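# Remove both clips from the cell, leads left plugged in

## Task

Get both clips off the cell and put them down somewhere clear of it. The strips must not be bent, and the leads must stay plugged in.

## Robot and tools

Robot: two six-joint arms, left_arm and right_arm, each with a two-finger gripper. The left gripper's fingers are rigid. The right gripper's fingers can fold. A part held near the fingertips (the outer quarter of each pad) is squeezed normally. Held closer to the palm, a thin part may slip or not be held at all, and a wide one may be squeezed harder than asked. Pressing fingertips straight into a surface folds them easily unless the gripper is fully closed, so later grips can fail.

Frame: every pose, velocity and target is in the scene frame. Its origin is at table height, midway between the nominal bases. +z is up, +x points out over the table, and left_arm sits on the +y side. The calibrated bases are left_arm (+0.048, +0.459, 0) and right_arm (-0.056, -0.672, 0), both nearly unrotated. Each gripper points along its own +z and opens along its own y. end_effector_position is the point between the closed pads. Fingertips reach about 33 mm beyond that point at gaps up to 40 mm, and about 9 mm beyond it when fully open. Reported poses can be off by a few centimetres.

Row layout, shared by execute_actions and move: one flat list of 20 numbers that covers both arms. First come left_arm x, y, z (metres, absolute target in the scene frame), then qw, qx, qy, qz (absolute orientation, w first), then gripper position, force_limit and speed. The same ten follow for right_arm. The three gripper numbers each run from -1 to 1. position is absolute: +1 is open (140 mm), the pads meet near -0.8, and -1 closes until blocked. force_limit sets squeeze strength: roughly 14 N at -1, 40 N at 0, 58 N at +1. A faster close grips harder. speed sets finger rate: about 30 mm/s at -1, 140 at 0, 250 at +1. Both force_limit and speed start at +1. To keep an arm still, resend its last reported pose and its last gripper numbers in every row. A 0 is a real command, not a blank.

execute_actions: actions is a list of actions. Each action is a list of up to 15 rows, one row per 1/30 s step. If an action has fewer rows, its last row is held to fill out the 15 steps. A target more than 0.6 m from a gripper's current position, along any of that gripper's axes, makes the action refused. Every step, the controller clips each command to within 70 mm and 16 degrees of the measured pose. The result's "Hand target" shows how far each arm was actually sent. cameras is a list of names (cam_high, cam_left_wrist, cam_right_wrist) or ["all"]. An empty actions list returns images and the full state.

move: target is one 20-number row or a list of up to 15 rows, all absolute poses. Each gripper travels in a straight line toward its pose. Optional arguments:
- speed: m/s, 0.002 to 2, default 0.25.
- blend: corner rounding in metres; 0 means stop at each waypoint.
- stop_force: 10 to 80 N. Ends an arm's path when it meets that much resistance. It is unreliable when the gripper turns, at full reach, or with a straight wrist. Leave it out when backing away from contact.
- zero: true resets the force baseline first.
- blocking: false returns early and cannot be combined with stop_force.
move does not avoid obstacles. Fast moves lag, overshoot and hit hard. Keep paths away from an arm's own base. The result ends with a "move:" line reporting done, off_target, moving, held or fault, plus limits. held can mean the clearance check between the arms stopped it.

wait: seconds, 0 to 10. Arms hold their last commands. stop: brakes a running move. zoom_image: camera plus region [x0,y0,x1,y1] in pixels, at most 504 on each side, taken from that camera's newest image. clear_fault: arm name; it clears a reported torque or force fault. finished_scene: scene number (1 or 2). It ends the scene permanently.

Results: each arm's end_effector_position and end_effector_quat_wxyz, joint positions and torques, external joint torques, Flange force (gripper axes, includes held weight), gripper position_measured and object_status. position_measured is in counts: 3 is open, 139 is 60 mm, 200 is 20 mm, 230 is closed. object_status: 0 moving, 1 blocked while opening, 2 blocked while closing (a grip), 3 reached target or pads met. After closing with -1, check for 2. To grip harder, raise force_limit and change position slightly (e.g. -1 to -0.98). To soften a grip, open and close again slowly. "within noise" means the arm is still.

Faults and risks: a joint contact torque at its limit (elbow 148, wrist joints 41.8 N m) or an outside force of 144 N stops the arm until clear_fault. The arms are stiff, so commanding even slightly past a firm contact can fault. Arms colliding or squeezing each other can fail the scene. Holding loads or stretching out heats the motors; a MOTOR HOT line warns of a coming over-temperature stop. The scene keeps running while you think.

Avoid: bending the strips, pulling out the leads, dropping clips or letting them fall off the table, hard impacts, releasing parts while they move, and heavy twisting on the wrist. Approach slowly with small stop_force, lift the clips gently, and set them down clear of the cell on the table.

Each tool is called after "Emit:" as name([rows], argument=value, ...), one row to a line, values as JSON.

## Session

Emit:
execute_actions(actions=[])

Scene clock: 0.00 s.
left_arm: end_effector_position=(+0.5560, -0.0190, +0.2356) position_measured=3 object_status=3 end_effector_quat_wxyz=(-0.378, +0.377, +0.786, +0.312) | right_arm: end_effector_position=(+0.7371, -0.4168, +0.1815) position_measured=3 object_status=3 end_effector_quat_wxyz=(-0.270, +0.746, +0.390, +0.467)
Joint positions: left_arm=[-0.909 0.784 1.121 0.257 2.232 -1.528] | right_arm=[-0.052 0.402 1.972 1.607 0.916 -0.659]
Joint velocities: within noise
Joint torques (N m): no reading
External joint torques (N m): no reading
Flange force (N): no reading
Hand target: left_arm +0.5560, -0.0190, +0.2356; -0.378, +0.377, +0.786, +0.312 | right_arm +0.7371, -0.4168, +0.1815; -0.270, +0.746, +0.390, +0.467
Tool commands: left_gripper/position=+1.0 left_gripper/force_limit=+1.0 left_gripper/speed=+1.0 right_gripper/position=+1.0 right_gripper/force_limit=+1.0 right_gripper/speed=+1.0

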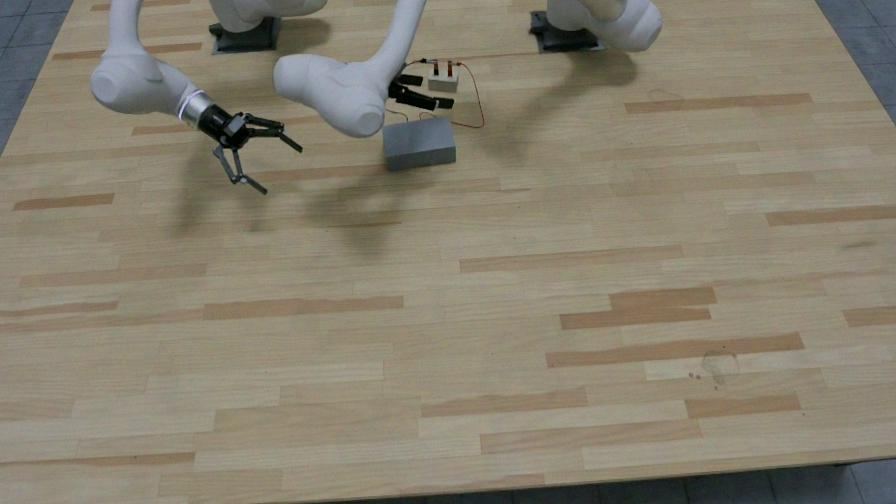

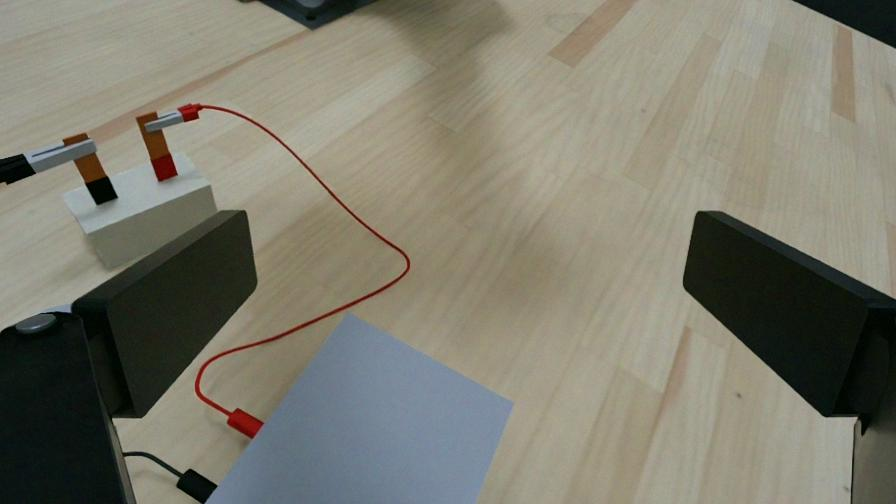

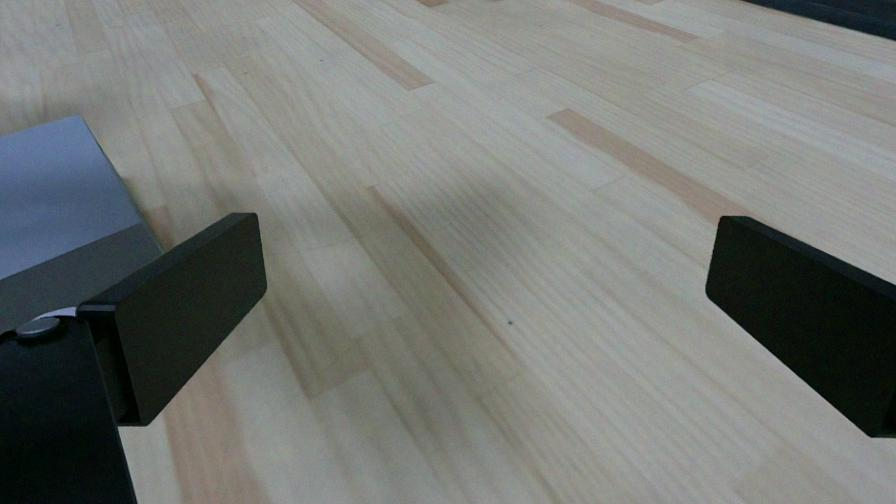

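Emit:
zoom_image(camera="cam_left_wrist", region=[0, 60, 300, 280])

Emit:
zoom_image(camera="cam_high", region=[370, 40, 500, 180])

Scaled by 1.680 from the camera's 896x504 image, which has a finer 1280x720 frame.

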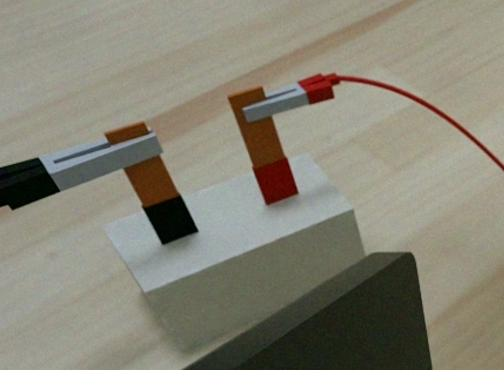

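Scaled by 3.600 from the camera's 896x504 image, which has a finer 1280x720 frame.

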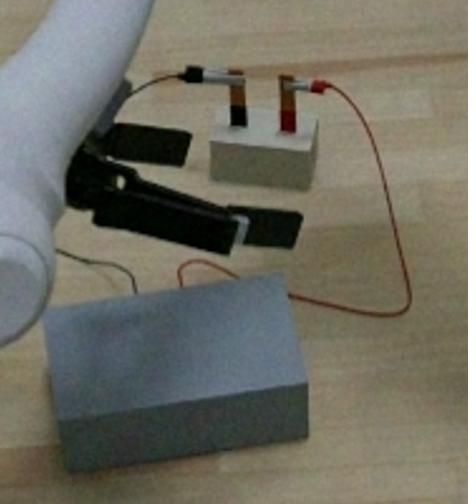

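Emit:
move(target=[0.36,0.04,0.26,0,1,0,0,1,1,1,0.7371,-0.4168,0.1815,-0.270,0.746,0.390,0.467,1,1,1], cameras=["all"])

Scene clock: 20.00 s.
left_arm: end_effector_position=(+0.3600, +0.0400, +0.2600) position_measured=3 object_status=3 end_effector_quat_wxyz=(+0.000, +1.000, +0.000, +0.000) | right_arm: end_effector_position=(+0.7371, -0.4168, +0.1815) position_measured=3 object_status=3 end_effector_quat_wxyz=(-0.270, +0.746, +0.390, +0.467)
Joint positions: left_arm=[-1.005 -0.014 1.912 0 1.243 0.574] | right_arm=[-0.052 0.402 1.973 1.609 0.916 -0.66]
Joint torques (N m): left_arm=[-0.43 -39.2 -38.55 4.14 -0.32 0.22] | right_arm=[4.08 -78.6 -32.37 1.13 1.47 0.08]
External joint torques (N m): left_arm=[0.36 0.96 -2.02 0.08 0.27 -0.22] | right_arm=[-4.3 4.16 -1.55 0.29 0.14 -0.08]
Flange force (N): left_arm=[3.1 3.7 -2.7] | right_arm=[-4.8 10.1 0.7]
Hand target: left_arm +0.3600, +0.0400, +0.2600; +0.000, +1.000, +0.000, +0.000 | right_arm +0.7371, -0.4168, +0.1815; -0.270, +0.746, +0.390, +0.467
Off the commanded pose: left_arm 0.000 m, 0 deg | right_arm 0.000 m, 0 deg.
move: done
camera_calibration:
cam_left_wrist: T_world_to_cam=[[-0.00185186, -0.999898, 0.0141897, 0.0435463], [-0.935852, 0.0067332, 0.352329, 0.245204], [-0.352389, -0.012627, -0.935769, 0.514329], [0, 0, 0, 1]] pos_world=[0.410799, 0.0483853, 0.394283]
cam_right_wrist: T_world_to_cam=[[0.845309, -0.531816, -0.0512265, -0.821654], [-0.40491, -0.575125, -0.71083, 0.19062], [0.348569, 0.621613, -0.701496, 0.275726], [0, 0, 0, 1]] pos_world=[0.675626, -0.498733, 0.286829]

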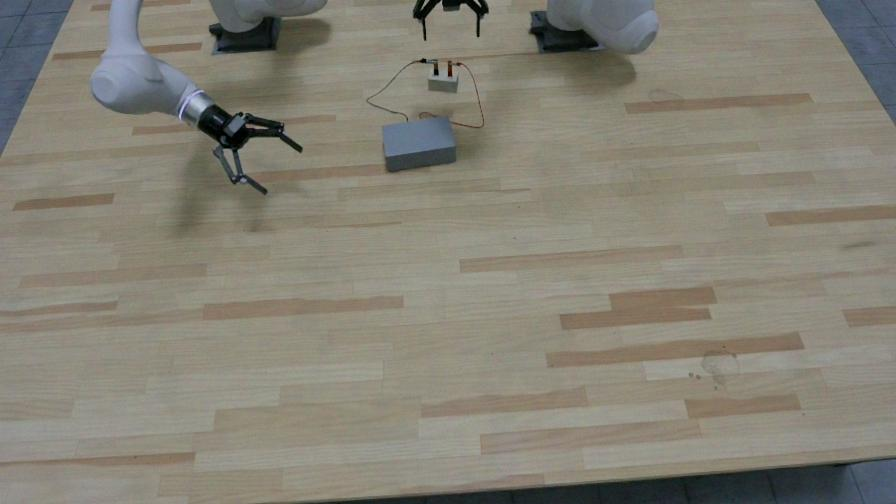

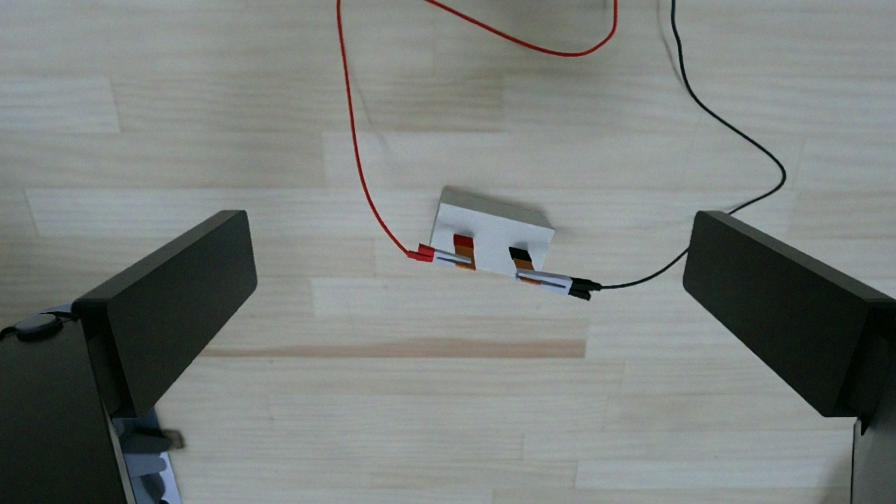

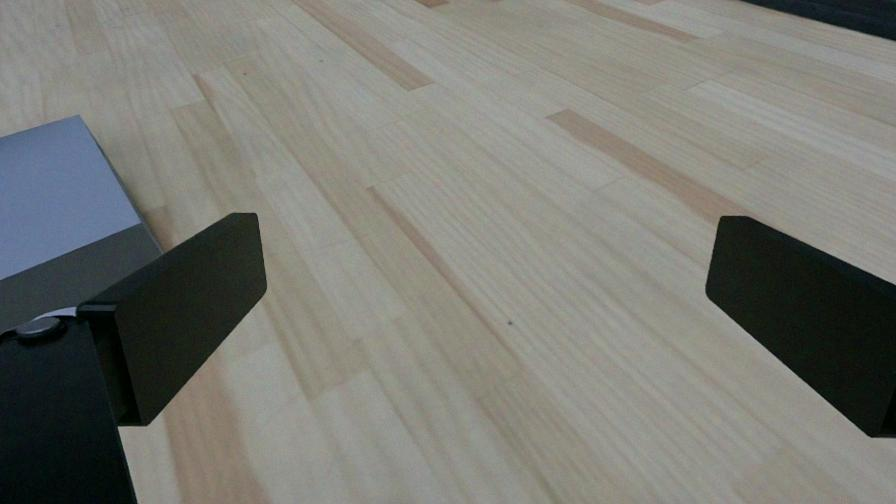

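Emit:
zoom_image(camera="cam_left_wrist", region=[390, 170, 630, 320])

Emit:
zoom_image(camera="cam_high", region=[400, 40, 500, 110])

Scaled by 2.100 from the camera's 896x504 image, which has a finer 1280x720 frame.

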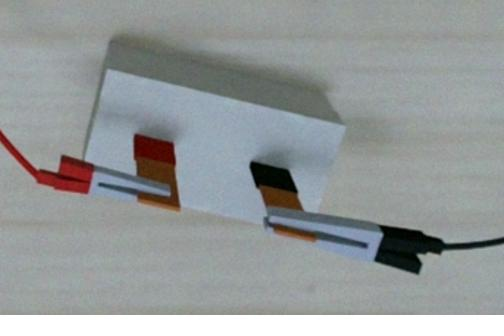

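Scaled by 5.040 from the camera's 896x504 image, which has a finer 1280x720 frame.

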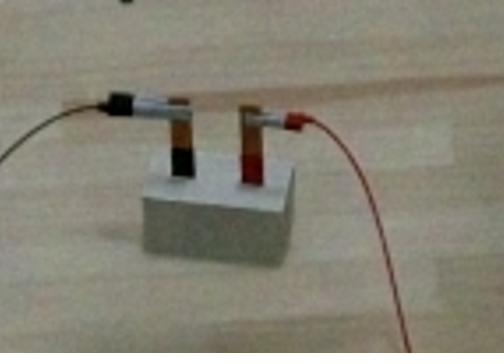

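Emit:
move([
  [0.311,0.065,0.26,0,0.7826,0.6225,0,0,1,-1,0.7371,-0.4168,0.1815,-0.270,0.746,0.390,0.467,1,1,1],
], cameras=["cam_left_wrist"])

Emit:
zoom_image(camera="cam_left_wrist", region=[300, 130, 600, 430])

Emit:
move([
  [0.325,0.124,0.26,0,0.7826,0.6225,0,0,1,-1,0.7371,-0.4168,0.1815,-0.270,0.746,0.390,0.467,1,1,1],
], cameras=["cam_left_wrist"])

Emit:
zoom_image(camera="cam_left_wrist", region=[300, 50, 600, 350])

Scene clock: 43.10 s.
left_arm: end_effector_position=(+0.3110, +0.0650, +0.2600) position_measured=129 object_status=3 end_effector_quat_wxyz=(+0.000, +0.783, +0.622, +0.000) | right_arm: end_effector_position=(+0.7371, -0.4168, +0.1815) position_measured=3 object_status=3 end_effector_quat_wxyz=(-0.270, +0.746, +0.390, +0.467)
Joint positions: left_arm=[-1.064 -0.094 1.987 0 1.248 -0.828] | right_arm=[-0.052 0.402 1.973 1.609 0.916 -0.66]
Joint torques (N m): left_arm=[0.93 -31.12 -38.28 4.11 -0.29 0] | right_arm=[3.71 -78.8 -32.41 1.1 1.41 0.06]
External joint torques (N m): left_arm=[-1.06 0.88 -2.42 0.11 0.3 0] | right_arm=[-3.68 4.29 -1.51 0.29 0.21 -0.06]
Flange force (N): left_arm=[-5.0 2.0 -3.4] | right_arm=[-4.6 9.7 1.5]
Hand target: left_arm +0.3110, +0.0650, +0.2600; +0.000, +0.783, +0.623, +0.000 | right_arm +0.7371, -0.4168, +0.1815; -0.270, +0.746, +0.390, +0.467
Off the commanded pose: left_arm 0.000 m, 0 deg | right_arm 0.000 m, 0 deg.
move: done
camera_calibration:
cam_left_wrist: T_world_to_cam=[[0.973816, -0.226891, 0.0142391, -0.285204], [-0.217246, -0.910307, 0.352342, 0.0352265], [-0.0669814, -0.34621, -0.935763, 0.430273], [0, 0, 0, 1]] pos_world=[0.314209, 0.116322, 0.394283]
Images, in order (width x height): cam_left_wrist 896x504.

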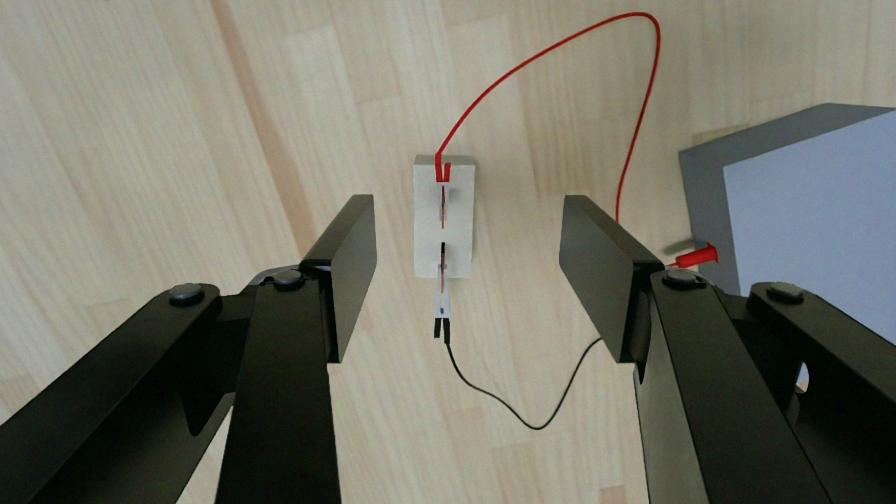

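Scaled by 1.680 from the camera's 896x504 image, which has a finer 1280x720 frame.

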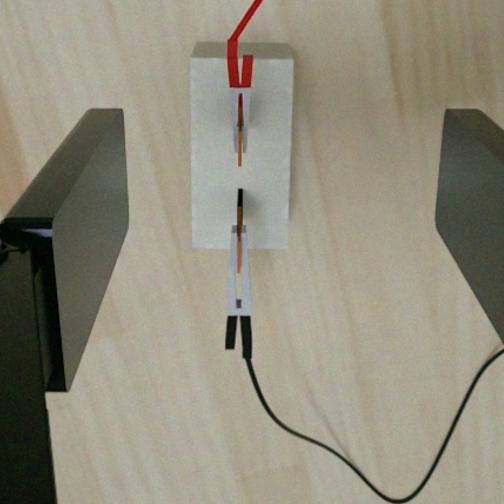

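Scene clock: 43.97 s.
left_arm: end_effector_position=(+0.3250, +0.1240, +0.2600) position_measured=129 object_status=3 end_effector_quat_wxyz=(+0.000, +0.783, +0.623, +0.000) | right_arm: end_effector_position=(+0.7371, -0.4168, +0.1815) position_measured=3 object_status=3 end_effector_quat_wxyz=(-0.270, +0.746, +0.390, +0.467)
Joint positions: left_arm=[-0.968 -0.16 2.044 0 1.258 -0.732] | right_arm=[-0.052 0.402 1.973 1.609 0.916 -0.66]
Joint torques (N m): left_arm=[0.77 -24.87 -38.47 4.17 -0.33 0.12] | right_arm=[3.95 -78.54 -32.13 1.14 1.48 0.1]
External joint torques (N m): left_arm=[-0.63 1.5 -2.35 0.08 0.33 -0.12] | right_arm=[-4.12 4.71 -1.62 0.26 0.13 -0.1]
Flange force (N): left_arm=[-4.8 3.4 -3.2] | right_arm=[-5.1 10.7 1.6]
Hand target: left_arm +0.3250, +0.1240, +0.2600; +0.000, +0.783, +0.623, +0.000 | right_arm +0.7371, -0.4168, +0.1815; -0.270, +0.746, +0.390, +0.467
Off the commanded pose: left_arm 0.000 m, 0 deg | right_arm 0.000 m, 0 deg.
move: done
camera_calibration:
cam_left_wrist: T_world_to_cam=[[0.973835, -0.226811, 0.0141834, -0.285449], [-0.217158, -0.910361, 0.352258, 0.0919898], [-0.066984, -0.346121, -0.935796, 0.451635], [0, 0, 0, 1]] pos_world=[0.328209, 0.175321, 0.394283]
Images, in order (width x height): cam_left_wrist 896x504.

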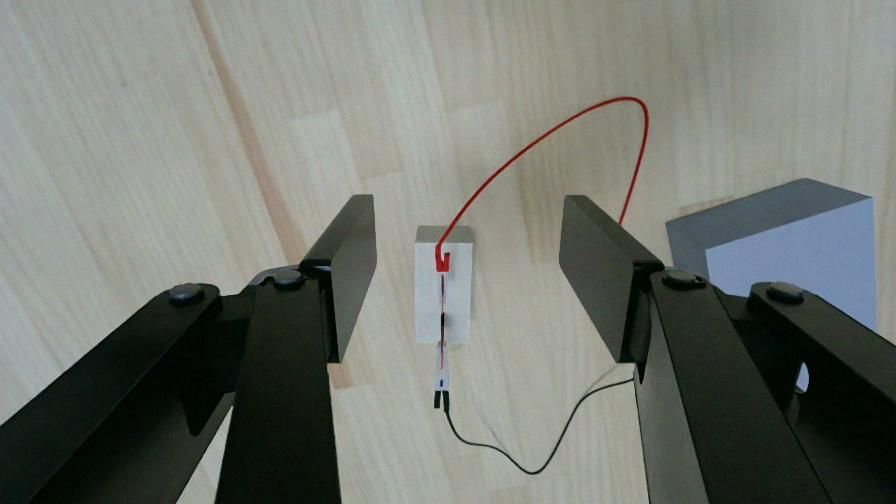

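Scaled by 1.680 from the camera's 896x504 image, which has a finer 1280x720 frame.

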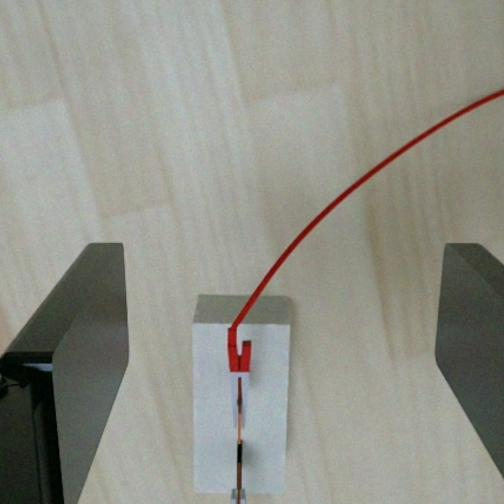

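Emit:
move([
  [0.3042,0.0686,0.15,0,0.7826,0.6225,0,0,1,-1,0.7371,-0.4168,0.1815,-0.270,0.746,0.390,0.467,1,1,1],
], cameras=["cam_left_wrist"], speed=0.12)

Emit:
zoom_image(camera="cam_left_wrist", region=[300, 50, 600, 350])

Scene clock: 55.73 s.
left_arm: end_effector_position=(+0.3042, +0.0686, +0.1500) position_measured=129 object_status=3 end_effector_quat_wxyz=(+0.000, +0.783, +0.623, +0.000) | right_arm: end_effector_position=(+0.7371, -0.4168, +0.1815) position_measured=3 object_status=3 end_effector_quat_wxyz=(-0.270, +0.746, +0.390, +0.467)
Joint positions: left_arm=[-1.073 -0.021 2.137 0 1.026 -0.837] | right_arm=[-0.052 0.402 1.973 1.609 0.916 -0.66]
Joint torques (N m): left_arm=[0.92 -34.46 -34.51 3.74 -0.39 0.21] | right_arm=[4.02 -78.63 -32.32 1.1 1.45 0.06]
External joint torques (N m): left_arm=[-0.75 0.31 -2.16 0.07 0.4 -0.21] | right_arm=[-4.68 4.67 -1.51 0.34 0.13 -0.06]
Flange force (N): left_arm=[-4.1 1.3 -3.0] | right_arm=[-5.5 10.8 0.8]
Hand target: left_arm +0.3042, +0.0686, +0.1500; +0.000, +0.783, +0.623, +0.000 | right_arm +0.7371, -0.4168, +0.1815; -0.270, +0.746, +0.390, +0.467
Off the commanded pose: left_arm 0.000 m, 0 deg | right_arm 0.000 m, 0 deg.
move: done
camera_calibration:
cam_left_wrist: T_world_to_cam=[[0.97386, -0.226705, 0.0141912, -0.276223], [-0.217049, -0.910321, 0.352429, 0.0756653], [-0.0669787, -0.346296, -0.935731, 0.328224], [0, 0, 0, 1]] pos_world=[0.307409, 0.119922, 0.284383]
Images, in order (width x height): cam_left_wrist 896x504.

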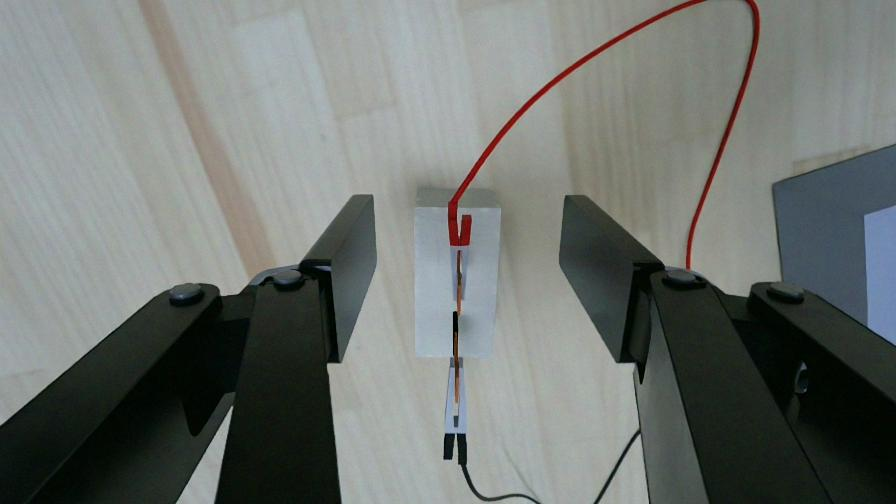

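Scaled by 1.680 from the camera's 896x504 image, which has a finer 1280x720 frame.

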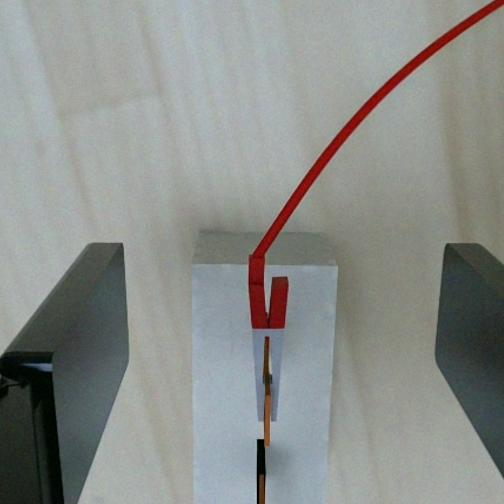

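Emit:
move([
  [0.3016,0.0692,0.122,0,0.7826,0.6225,0,-0.3,1,-1,0.7371,-0.4168,0.1815,-0.270,0.746,0.390,0.467,1,1,1],
], cameras=["cam_left_wrist"], speed=0.12)

Emit:
zoom_image(camera="cam_left_wrist", region=[340, 80, 590, 330])

Scene clock: 61.63 s.
left_arm: end_effector_position=(+0.3016, +0.0692, +0.1220) position_measured=167 object_status=0 end_effector_quat_wxyz=(+0.000, +0.783, +0.623, +0.000) | right_arm: end_effector_position=(+0.7371, -0.4168, +0.1815) position_measured=3 object_status=3 end_effector_quat_wxyz=(-0.270, +0.746, +0.390, +0.467)
Joint positions: left_arm=[-1.077 0.006 2.17 0 0.966 -0.841] | right_arm=[-0.052 0.402 1.973 1.609 0.916 -0.66]
Joint torques (N m): left_arm=[0.49 -36.2 -33.1 3.62 -0.28 0.14] | right_arm=[3.79 -78.7 -32.51 1.11 1.4 0.01]
External joint torques (N m): left_arm=[-0.63 1 -2.25 0.04 0.29 -0.14] | right_arm=[-3.61 4.82 -1.22 0.26 0.22 -0.01]
Flange force (N): left_arm=[-4.8 2.6 -1.9] | right_arm=[-5.1 9.9 1.9]
Hand target: left_arm +0.3016, +0.0692, +0.1220; +0.000, +0.783, +0.623, +0.000 | right_arm +0.7371, -0.4168, +0.1815; -0.270, +0.746, +0.390, +0.467
Off the commanded pose: left_arm 0.000 m, 0 deg | right_arm 0.000 m, 0 deg.
move: done
camera_calibration:
cam_left_wrist: T_world_to_cam=[[0.973837, -0.226803, 0.0142046, -0.27314], [-0.217151, -0.91033, 0.352343, 0.0856045], [-0.0669814, -0.346209, -0.935763, 0.301962], [0, 0, 0, 1]] pos_world=[0.304809, 0.120521, 0.256283]
Images, in order (width x height): cam_left_wrist 896x504.

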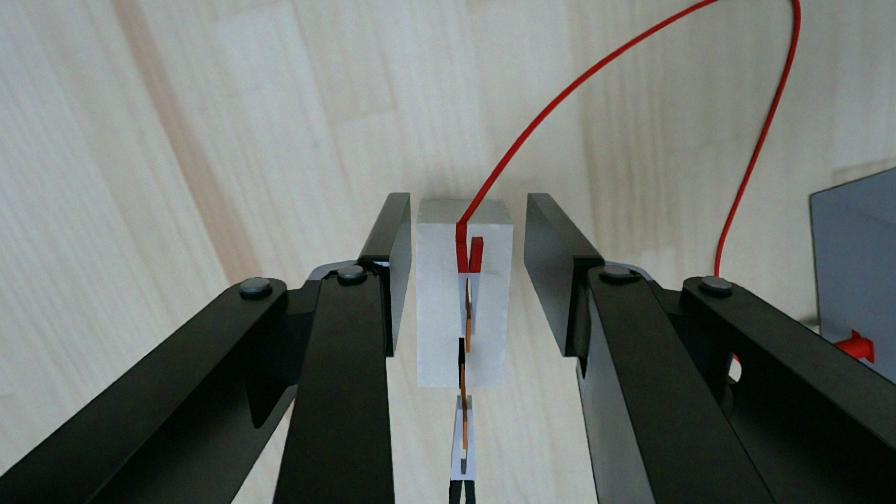

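Scaled by 2.016 from the camera's 896x504 image, which has a finer 1280x720 frame.

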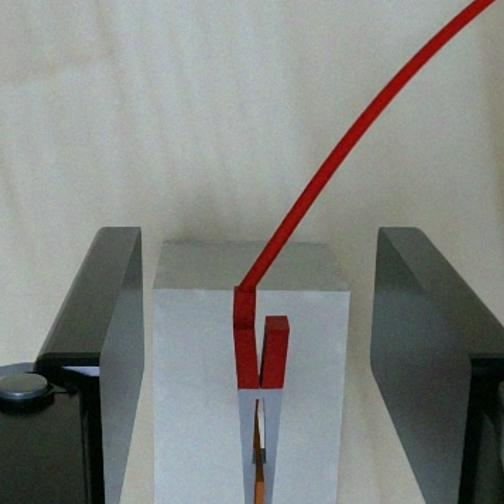

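Emit:
move([
  [0.3016,0.0692,0.117,0,0.7826,0.6225,0,-0.3,-1,-1,0.7371,-0.4168,0.1815,-0.270,0.746,0.390,0.467,1,1,1],
  [0.3016,0.0692,0.117,0,0.7826,0.6225,0,-0.62,-1,-1,0.7371,-0.4168,0.1815,-0.270,0.746,0.390,0.467,1,1,1],
], cameras=["cam_left_wrist"], speed=0.12)

Emit:
zoom_image(camera="cam_left_wrist", region=[380, 150, 560, 330])

Scene clock: 71.83 s.
left_arm: end_effector_position=(+0.3016, +0.0692, +0.1170) position_measured=208 object_status=0 end_effector_quat_wxyz=(+0.000, +0.783, +0.623, +0.000) | right_arm: end_effector_position=(+0.7371, -0.4168, +0.1815) position_measured=3 object_status=3 end_effector_quat_wxyz=(-0.270, +0.746, +0.390, +0.467)
Joint positions: left_arm=[-1.077 0.011 2.175 0 0.955 -0.841] | right_arm=[-0.052 0.402 1.973 1.609 0.916 -0.66]
Joint torques (N m): left_arm=[0.77 -36.58 -32.84 3.55 -0.33 0.2] | right_arm=[3.82 -78.93 -32.34 1.15 1.46 0.06]
External joint torques (N m): left_arm=[-0.68 0.83 -2.25 0.1 0.34 -0.2] | right_arm=[-4.37 4.96 -1.48 0.28 0.13 -0.06]
Flange force (N): left_arm=[-4.7 2.2 -2.1] | right_arm=[-5.5 10.9 1.4]
Hand target: left_arm +0.3016, +0.0692, +0.1170; +0.000, +0.783, +0.623, +0.000 | right_arm +0.7371, -0.4168, +0.1815; -0.270, +0.746, +0.390, +0.467
Off the commanded pose: left_arm 0.000 m, 0 deg | right_arm 0.000 m, 0 deg.
move: done
camera_calibration:
cam_left_wrist: T_world_to_cam=[[0.973837, -0.226803, 0.0142046, -0.273069], [-0.217151, -0.91033, 0.352343, 0.0873662], [-0.0669814, -0.346209, -0.935763, 0.297283], [0, 0, 0, 1]] pos_world=[0.304809, 0.120521, 0.251283]
Images, in order (width x height): cam_left_wrist 896x504.

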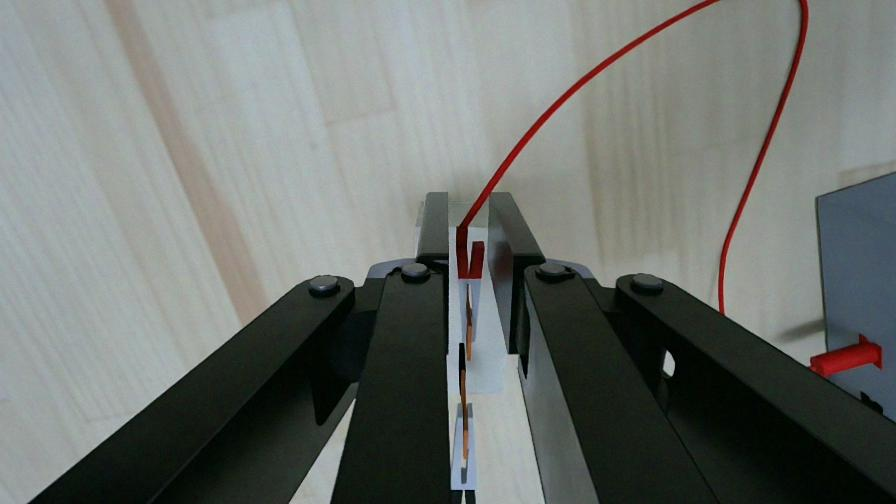

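Scaled by 2.800 from the camera's 896x504 image, which has a finer 1280x720 frame.

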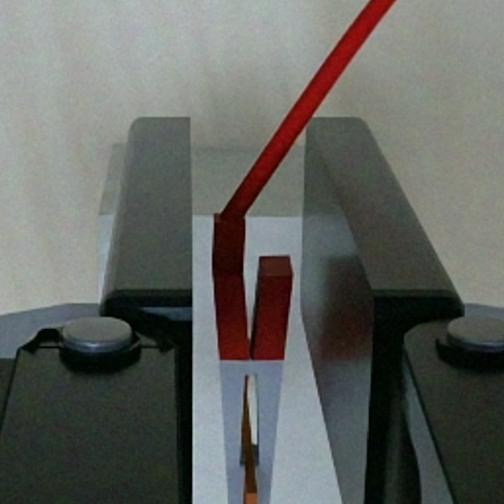

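Emit:
move([
  [0.3021,0.0692,0.117,0,0.7826,0.6225,0,-0.62,-1,-1,0.7371,-0.4168,0.1815,-0.270,0.746,0.390,0.467,1,1,1],
  [0.3021,0.0692,0.117,0,0.7826,0.6225,0,-1,-1,-1,0.7371,-0.4168,0.1815,-0.270,0.746,0.390,0.467,1,1,1],
], cameras=["cam_left_wrist"], speed=0.12)

Emit:
zoom_image(camera="cam_left_wrist", region=[380, 150, 560, 330])

Scene clock: 76.23 s.
left_arm: end_effector_position=(+0.3021, +0.0692, +0.1170) position_measured=218 object_status=0 end_effector_quat_wxyz=(+0.000, +0.783, +0.623, +0.000) | right_arm: end_effector_position=(+0.7371, -0.4168, +0.1815) position_measured=3 object_status=3 end_effector_quat_wxyz=(-0.270, +0.746, +0.390, +0.467)
Joint positions: left_arm=[-1.076 0.012 2.175 0 0.955 -0.84] | right_arm=[-0.052 0.402 1.973 1.609 0.916 -0.66]
Joint torques (N m): left_arm=[0.55 -36.7 -32.89 3.59 -0.28 0.16] | right_arm=[3.5 -78.65 -32.49 1.08 1.46 0.07]
External joint torques (N m): left_arm=[-0.57 0.78 -2.26 0.06 0.29 -0.16] | right_arm=[-3.67 4.53 -1.33 0.32 0.14 -0.07]
Flange force (N): left_arm=[-4.5 2.4 -2.1] | right_arm=[-5.0 9.6 1.8]
Hand target: left_arm +0.3021, +0.0692, +0.1170; +0.000, +0.783, +0.623, +0.000 | right_arm +0.7371, -0.4168, +0.1815; -0.270, +0.746, +0.390, +0.467
Off the commanded pose: left_arm 0.000 m, 0 deg | right_arm 0.000 m, 0 deg.
move: done
camera_calibration:
cam_left_wrist: T_world_to_cam=[[0.973837, -0.226803, 0.0142046, -0.273556], [-0.217151, -0.91033, 0.352343, 0.0874748], [-0.0669814, -0.346209, -0.935763, 0.297317], [0, 0, 0, 1]] pos_world=[0.305309, 0.120521, 0.251283]
Images, in order (width x height): cam_left_wrist 896x504.

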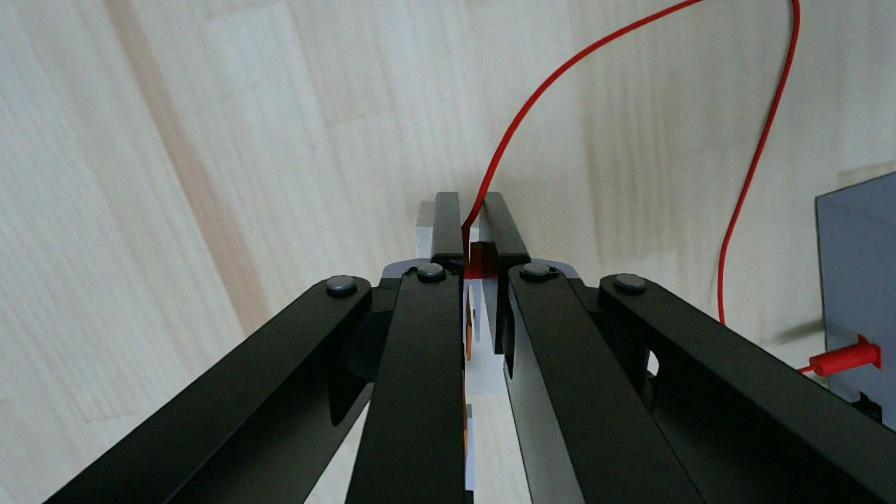

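Scaled by 2.800 from the camera's 896x504 image, which has a finer 1280x720 frame.

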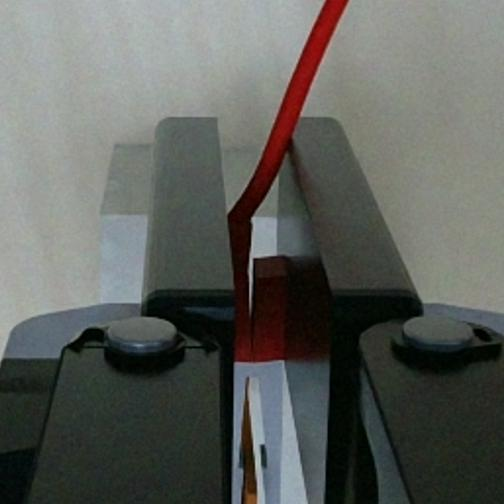

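Emit:
wait(seconds=0.4, cameras=["cam_left_wrist"])

Emit:
zoom_image(camera="cam_left_wrist", region=[380, 150, 560, 330])

Scene clock: 78.70 s.
left_arm: end_effector_position=(+0.3021, +0.0692, +0.1170) position_measured=218 object_status=2 end_effector_quat_wxyz=(+0.000, +0.783, +0.623, +0.000) | right_arm: end_effector_position=(+0.7371, -0.4168, +0.1815) position_measured=3 object_status=3 end_effector_quat_wxyz=(-0.270, +0.746, +0.390, +0.467)
Joint positions: left_arm=[-1.076 0.012 2.175 0 0.955 -0.84] | right_arm=[-0.052 0.402 1.973 1.609 0.916 -0.66]
Joint torques (N m): left_arm=[0.81 -36.54 -32.87 3.54 -0.27 0.15] | right_arm=[3.93 -78.68 -32.37 1.15 1.44 0.03]
External joint torques (N m): left_arm=[-0.73 0.42 -2.17 0.1 0.29 -0.15] | right_arm=[-4.18 4.44 -1.48 0.26 0.16 -0.03]
Flange force (N): left_arm=[-4.2 1.6 -2.4] | right_arm=[-4.9 10.3 1.0]
Hand target: left_arm +0.3021, +0.0692, +0.1170; +0.000, +0.783, +0.623, +0.000 | right_arm +0.7371, -0.4168, +0.1815; -0.270, +0.746, +0.390, +0.467
Tool commands: left_gripper/position=-1.0 left_gripper/force_limit=-1.0 left_gripper/speed=-1.0 right_gripper/position=+1.0 right_gripper/force_limit=+1.0 right_gripper/speed=+1.0
Off the commanded pose: left_arm 0.000 m, 0 deg | right_arm 0.000 m, 0 deg.
wait: 0.40 s; at rest from the start
camera_calibration:
cam_left_wrist: T_world_to_cam=[[0.973837, -0.226803, 0.0142046, -0.273556], [-0.217151, -0.91033, 0.352343, 0.0874748], [-0.0669814, -0.346209, -0.935763, 0.297317], [0, 0, 0, 1]] pos_world=[0.305309, 0.120521, 0.251283]
Images, in order (width x height): cam_left_wrist 896x504.

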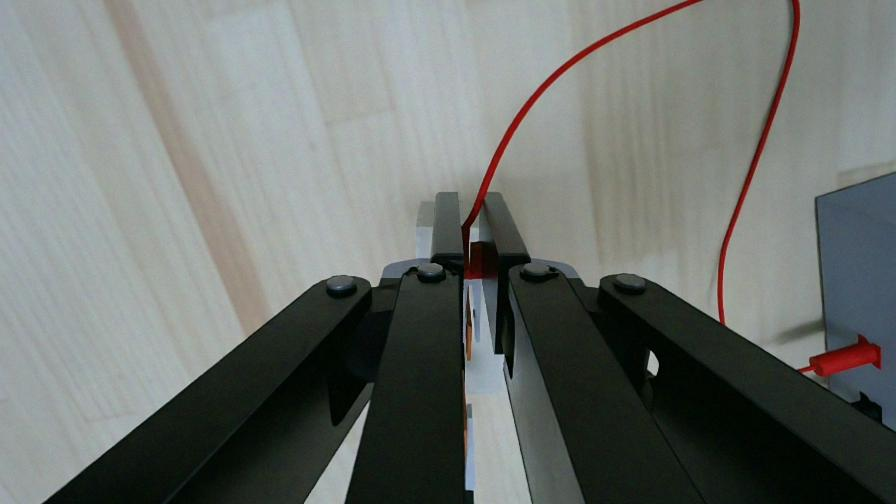

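Scaled by 2.800 from the camera's 896x504 image, which has a finer 1280x720 frame.

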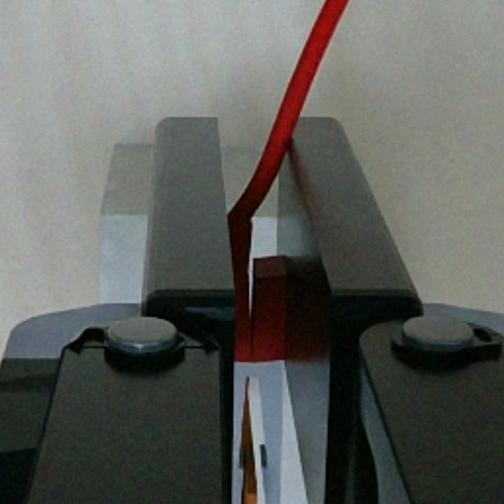

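Emit:
move(target=[0.3021,0.0692,0.117,0,0.7826,0.6225,0,-0.98,0,-1,0.7371,-0.4168,0.1815,-0.270,0.746,0.390,0.467,1,1,1], cameras=["cam_left_wrist"])

Emit:
zoom_image(camera="cam_left_wrist", region=[380, 150, 560, 330])

Scene clock: 82.53 s.
left_arm: end_effector_position=(+0.3021, +0.0692, +0.1170) position_measured=222 object_status=0 end_effector_quat_wxyz=(+0.000, +0.783, +0.623, +0.000) | right_arm: end_effector_position=(+0.7371, -0.4168, +0.1815) position_measured=3 object_status=3 end_effector_quat_wxyz=(-0.270, +0.746, +0.390, +0.467)
Joint positions: left_arm=[-1.076 0.012 2.175 0 0.955 -0.84] | right_arm=[-0.052 0.402 1.973 1.609 0.916 -0.66]
Joint torques (N m): left_arm=[0.5 -36.92 -32.7 3.54 -0.28 0.2] | right_arm=[3.75 -78.29 -32.52 1.11 1.44 0.03]
External joint torques (N m): left_arm=[-0.61 1.21 -2.35 0.09 0.3 -0.19] | right_arm=[-3.82 3.92 -1.35 0.29 0.17 -0.03]
Flange force (N): left_arm=[-5.2 2.9 -1.7] | right_arm=[-4.4 9.2 0.8]
Hand target: left_arm +0.3021, +0.0692, +0.1170; +0.000, +0.783, +0.623, +0.000 | right_arm +0.7371, -0.4168, +0.1815; -0.270, +0.746, +0.390, +0.467
Off the commanded pose: left_arm 0.000 m, 0 deg | right_arm 0.000 m, 0 deg.
move: done
camera_calibration:
cam_left_wrist: T_world_to_cam=[[0.973837, -0.226803, 0.0142046, -0.273556], [-0.217151, -0.91033, 0.352343, 0.0874748], [-0.0669814, -0.346209, -0.935763, 0.297317], [0, 0, 0, 1]] pos_world=[0.305309, 0.120521, 0.251283]
Images, in order (width x height): cam_left_wrist 896x504.

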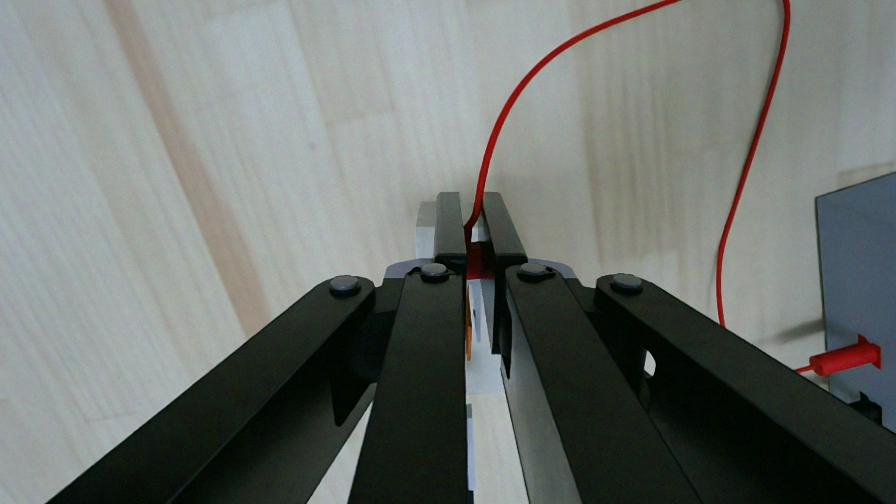

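Scaled by 2.800 from the camera's 896x504 image, which has a finer 1280x720 frame.

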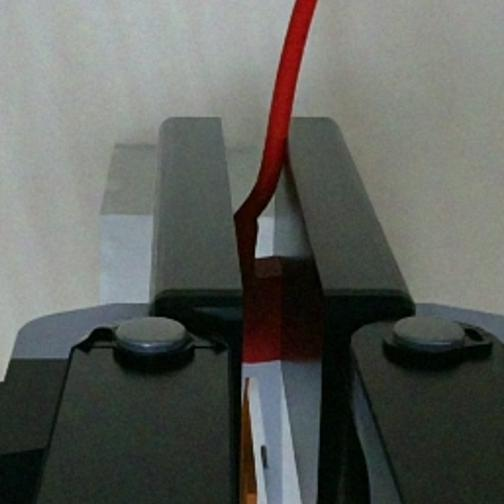

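Emit:
move(target=[0.3012,0.0694,0.117,0,0.7826,0.6225,0,-0.98,0,-1,0.7371,-0.4168,0.1815,-0.270,0.746,0.390,0.467,1,1,1], cameras=["cam_left_wrist","cam_high"], speed=0.01)

Emit:
zoom_image(camera="cam_left_wrist", region=[380, 190, 560, 370])

Emit:
zoom_image(camera="cam_high", region=[400, 40, 500, 110])

Scene clock: 91.37 s.
left_arm: end_effector_position=(+0.3012, +0.0694, +0.1170) position_measured=222 object_status=2 end_effector_quat_wxyz=(+0.000, +0.783, +0.623, +0.000) | right_arm: end_effector_position=(+0.7371, -0.4168, +0.1815) position_measured=3 object_status=3 end_effector_quat_wxyz=(-0.270, +0.746, +0.390, +0.467)
Joint positions: left_arm=[-1.077 0.011 2.176 0 0.955 -0.842] | right_arm=[-0.052 0.402 1.973 1.609 0.916 -0.66]
Joint torques (N m): left_arm=[0.43 -36.72 -32.95 3.53 -0.3 0.15] | right_arm=[4.1 -78.75 -32.35 1.14 1.41 0.04]
External joint torques (N m): left_arm=[-0.52 0.99 -2.1 0.1 0.32 -0.15] | right_arm=[-4.34 4.88 -1.42 0.26 0.19 -0.04]
Flange force (N): left_arm=[-4.4 2.5 -1.8] | right_arm=[-5.4 10.8 1.2]
Hand target: left_arm +0.3012, +0.0694, +0.1170; +0.000, +0.783, +0.623, +0.000 | right_arm +0.7371, -0.4168, +0.1815; -0.270, +0.746, +0.390, +0.467
Off the commanded pose: left_arm 0.000 m, 0 deg | right_arm 0.000 m, 0 deg.
move: done
camera_calibration:
cam_left_wrist: T_world_to_cam=[[0.973835, -0.226811, 0.0141834, -0.272725], [-0.217158, -0.910361, 0.352258, 0.0875103], [-0.066984, -0.346121, -0.935796, 0.297331], [0, 0, 0, 1]] pos_world=[0.304509, 0.120721, 0.251283]
Images, in order (width x height): cam_high 896x504, cam_left_wrist 896x504.

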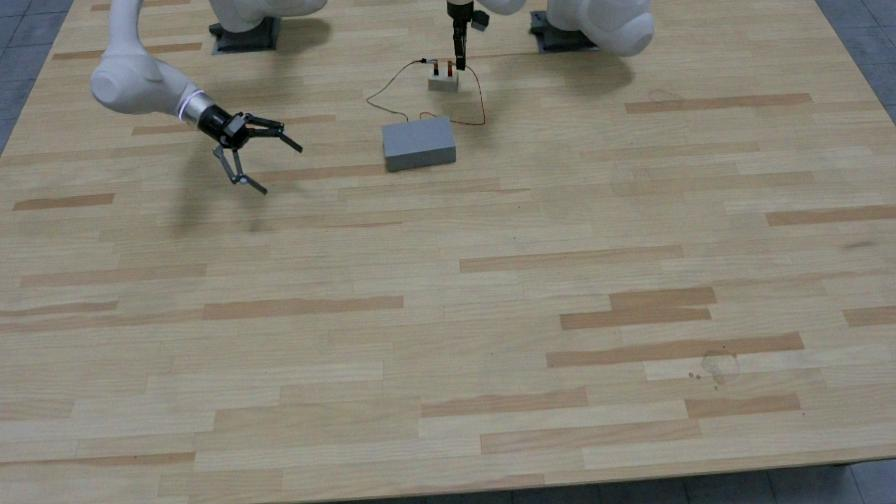

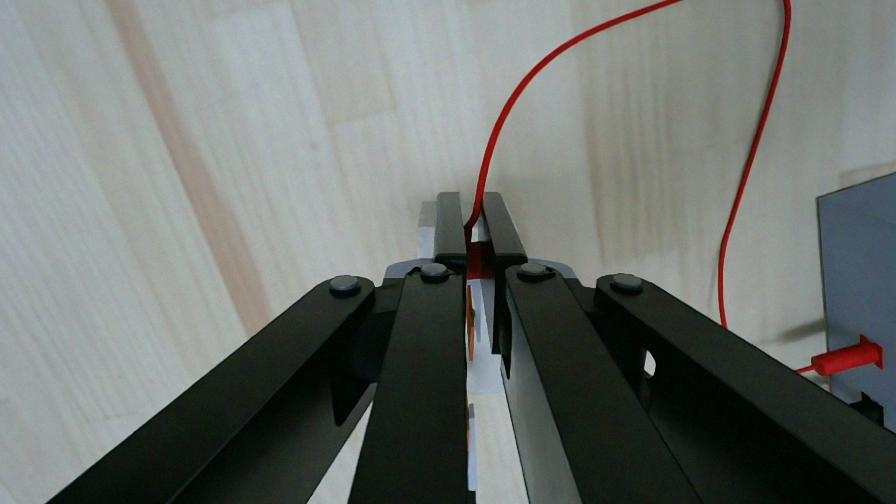

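Scaled by 2.800 from the camera's 896x504 image, which has a finer 1280x720 frame.

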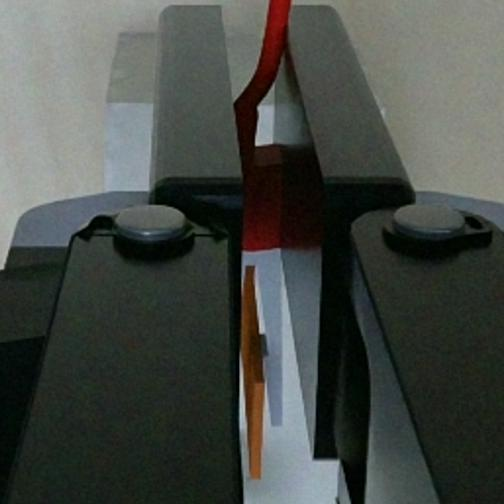

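Scaled by 5.040 from the camera's 896x504 image, which has a finer 1280x720 frame.

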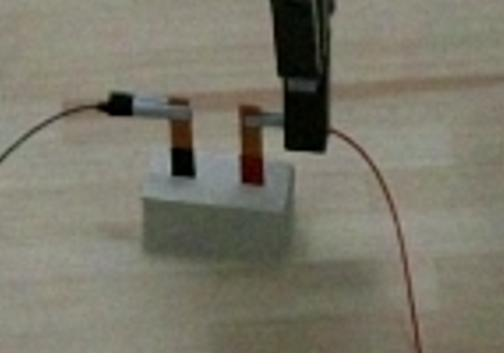

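Emit:
move(target=[0.3016,0.0693,0.117,0,0.7826,0.6225,0,-0.98,0,-1,0.7371,-0.4168,0.1815,-0.270,0.746,0.390,0.467,1,1,1], speed=0.01)

Emit:
move(target=[0.3034,0.0771,0.117,0,0.7826,0.6225,0,-0.98,0,-1,0.7371,-0.4168,0.1815,-0.270,0.746,0.390,0.467,1,1,1], cameras=["cam_left_wrist","cam_high"], speed=0.01, stop_force=10)

Emit:
zoom_image(camera="cam_left_wrist", region=[380, 190, 560, 370])

Emit:
zoom_image(camera="cam_high", region=[400, 40, 500, 110])

Scene clock: 99.37 s.
left_arm: end_effector_position=(+0.3016, +0.0693, +0.1170) position_measured=222 object_status=2 end_effector_quat_wxyz=(+0.000, +0.783, +0.623, +0.000) | right_arm: end_effector_position=(+0.7371, -0.4168, +0.1815) position_measured=3 object_status=3 end_effector_quat_wxyz=(-0.270, +0.746, +0.390, +0.467)
Joint positions: left_arm=[-1.077 0.011 2.176 0 0.955 -0.841] | right_arm=[-0.052 0.402 1.973 1.609 0.916 -0.66]
Joint torques (N m): left_arm=[0.83 -36.94 -33.01 3.55 -0.3 0.14] | right_arm=[3.86 -78.59 -32.2 1.13 1.43 0.06]
External joint torques (N m): left_arm=[-0.85 1.14 -2.01 0.09 0.32 -0.14] | right_arm=[-4.24 4.75 -1.57 0.28 0.16 -0.06]
Flange force (N): left_arm=[-5.0 2.1 -1.5] | right_arm=[-5.2 10.8 1.4]
Hand target: left_arm +0.3016, +0.0693, +0.1170; +0.000, +0.783, +0.623, +0.000 | right_arm +0.7371, -0.4168, +0.1815; -0.270, +0.746, +0.390, +0.467
Off the commanded pose: left_arm 0.000 m, 0 deg | right_arm 0.000 m, 0 deg.
move: done

Scene clock: 100.90 s.
left_arm: end_effector_position=(+0.3034, +0.0771, +0.1170) position_measured=222 object_status=2 end_effector_quat_wxyz=(+0.000, +0.783, +0.623, +0.000) | right_arm: end_effector_position=(+0.7371, -0.4168, +0.1815) position_measured=3 object_status=3 end_effector_quat_wxyz=(-0.270, +0.746, +0.390, +0.467)
Joint positions: left_arm=[-1.065 0.002 2.185 0 0.955 -0.83] | right_arm=[-0.052 0.402 1.973 1.609 0.916 -0.66]
Joint torques (N m): left_arm=[0.73 -35.84 -32.88 3.59 -0.28 0.16] | right_arm=[3.64 -78.45 -32.52 1.12 1.47 0.04]
External joint torques (N m): left_arm=[-0.69 0.82 -2.17 0.04 0.3 -0.16] | right_arm=[-3.87 4.1 -1.38 0.29 0.14 -0.04]
Flange force (N): left_arm=[-4.6 2.2 -2.0] | right_arm=[-4.6 9.5 1.0]
Hand target: left_arm +0.3034, +0.0771, +0.1170; +0.000, +0.783, +0.623, +0.000 | right_arm +0.7371, -0.4168, +0.1815; -0.270, +0.746, +0.390, +0.467
Off the commanded pose: left_arm 0.000 m, 0 deg | right_arm 0.000 m, 0 deg.
move: done
camera_calibration:
cam_left_wrist: T_world_to_cam=[[0.973837, -0.226803, 0.0142046, -0.273031], [-0.217151, -0.91033, 0.352343, 0.0949487], [-0.0669814, -0.346209, -0.935763, 0.300139], [0, 0, 0, 1]] pos_world=[0.306609, 0.128421, 0.251283]
Images, in order (width x height): cam_high 896x504, cam_left_wrist 896x504.

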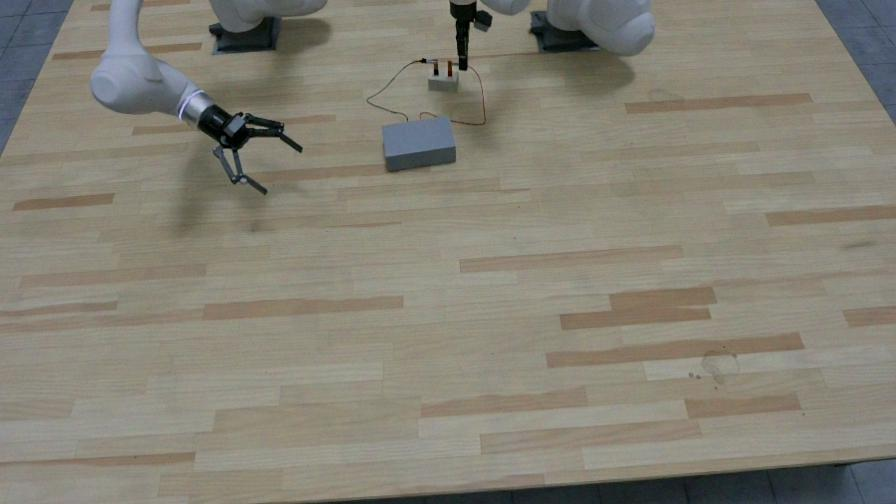

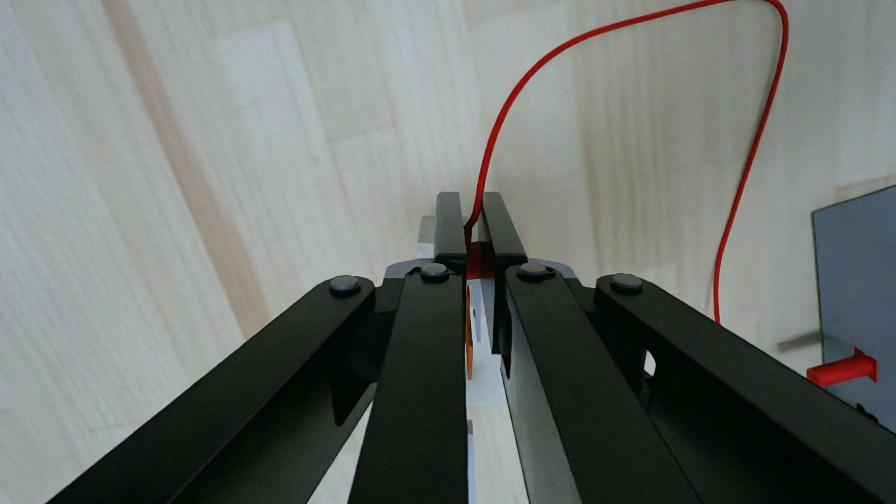

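Scaled by 2.800 from the camera's 896x504 image, which has a finer 1280x720 frame.

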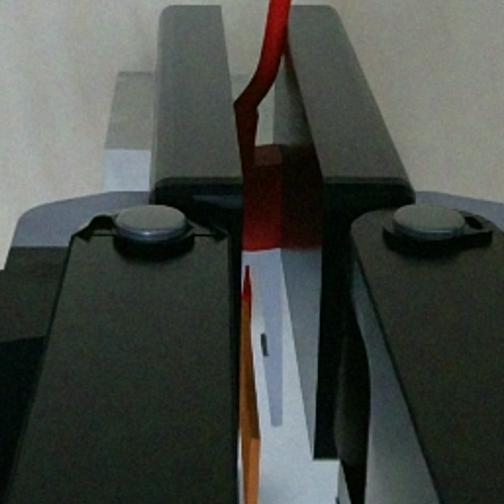

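Scaled by 5.040 from the camera's 896x504 image, which has a finer 1280x720 frame.

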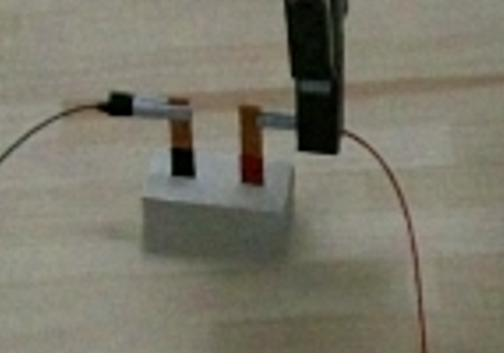

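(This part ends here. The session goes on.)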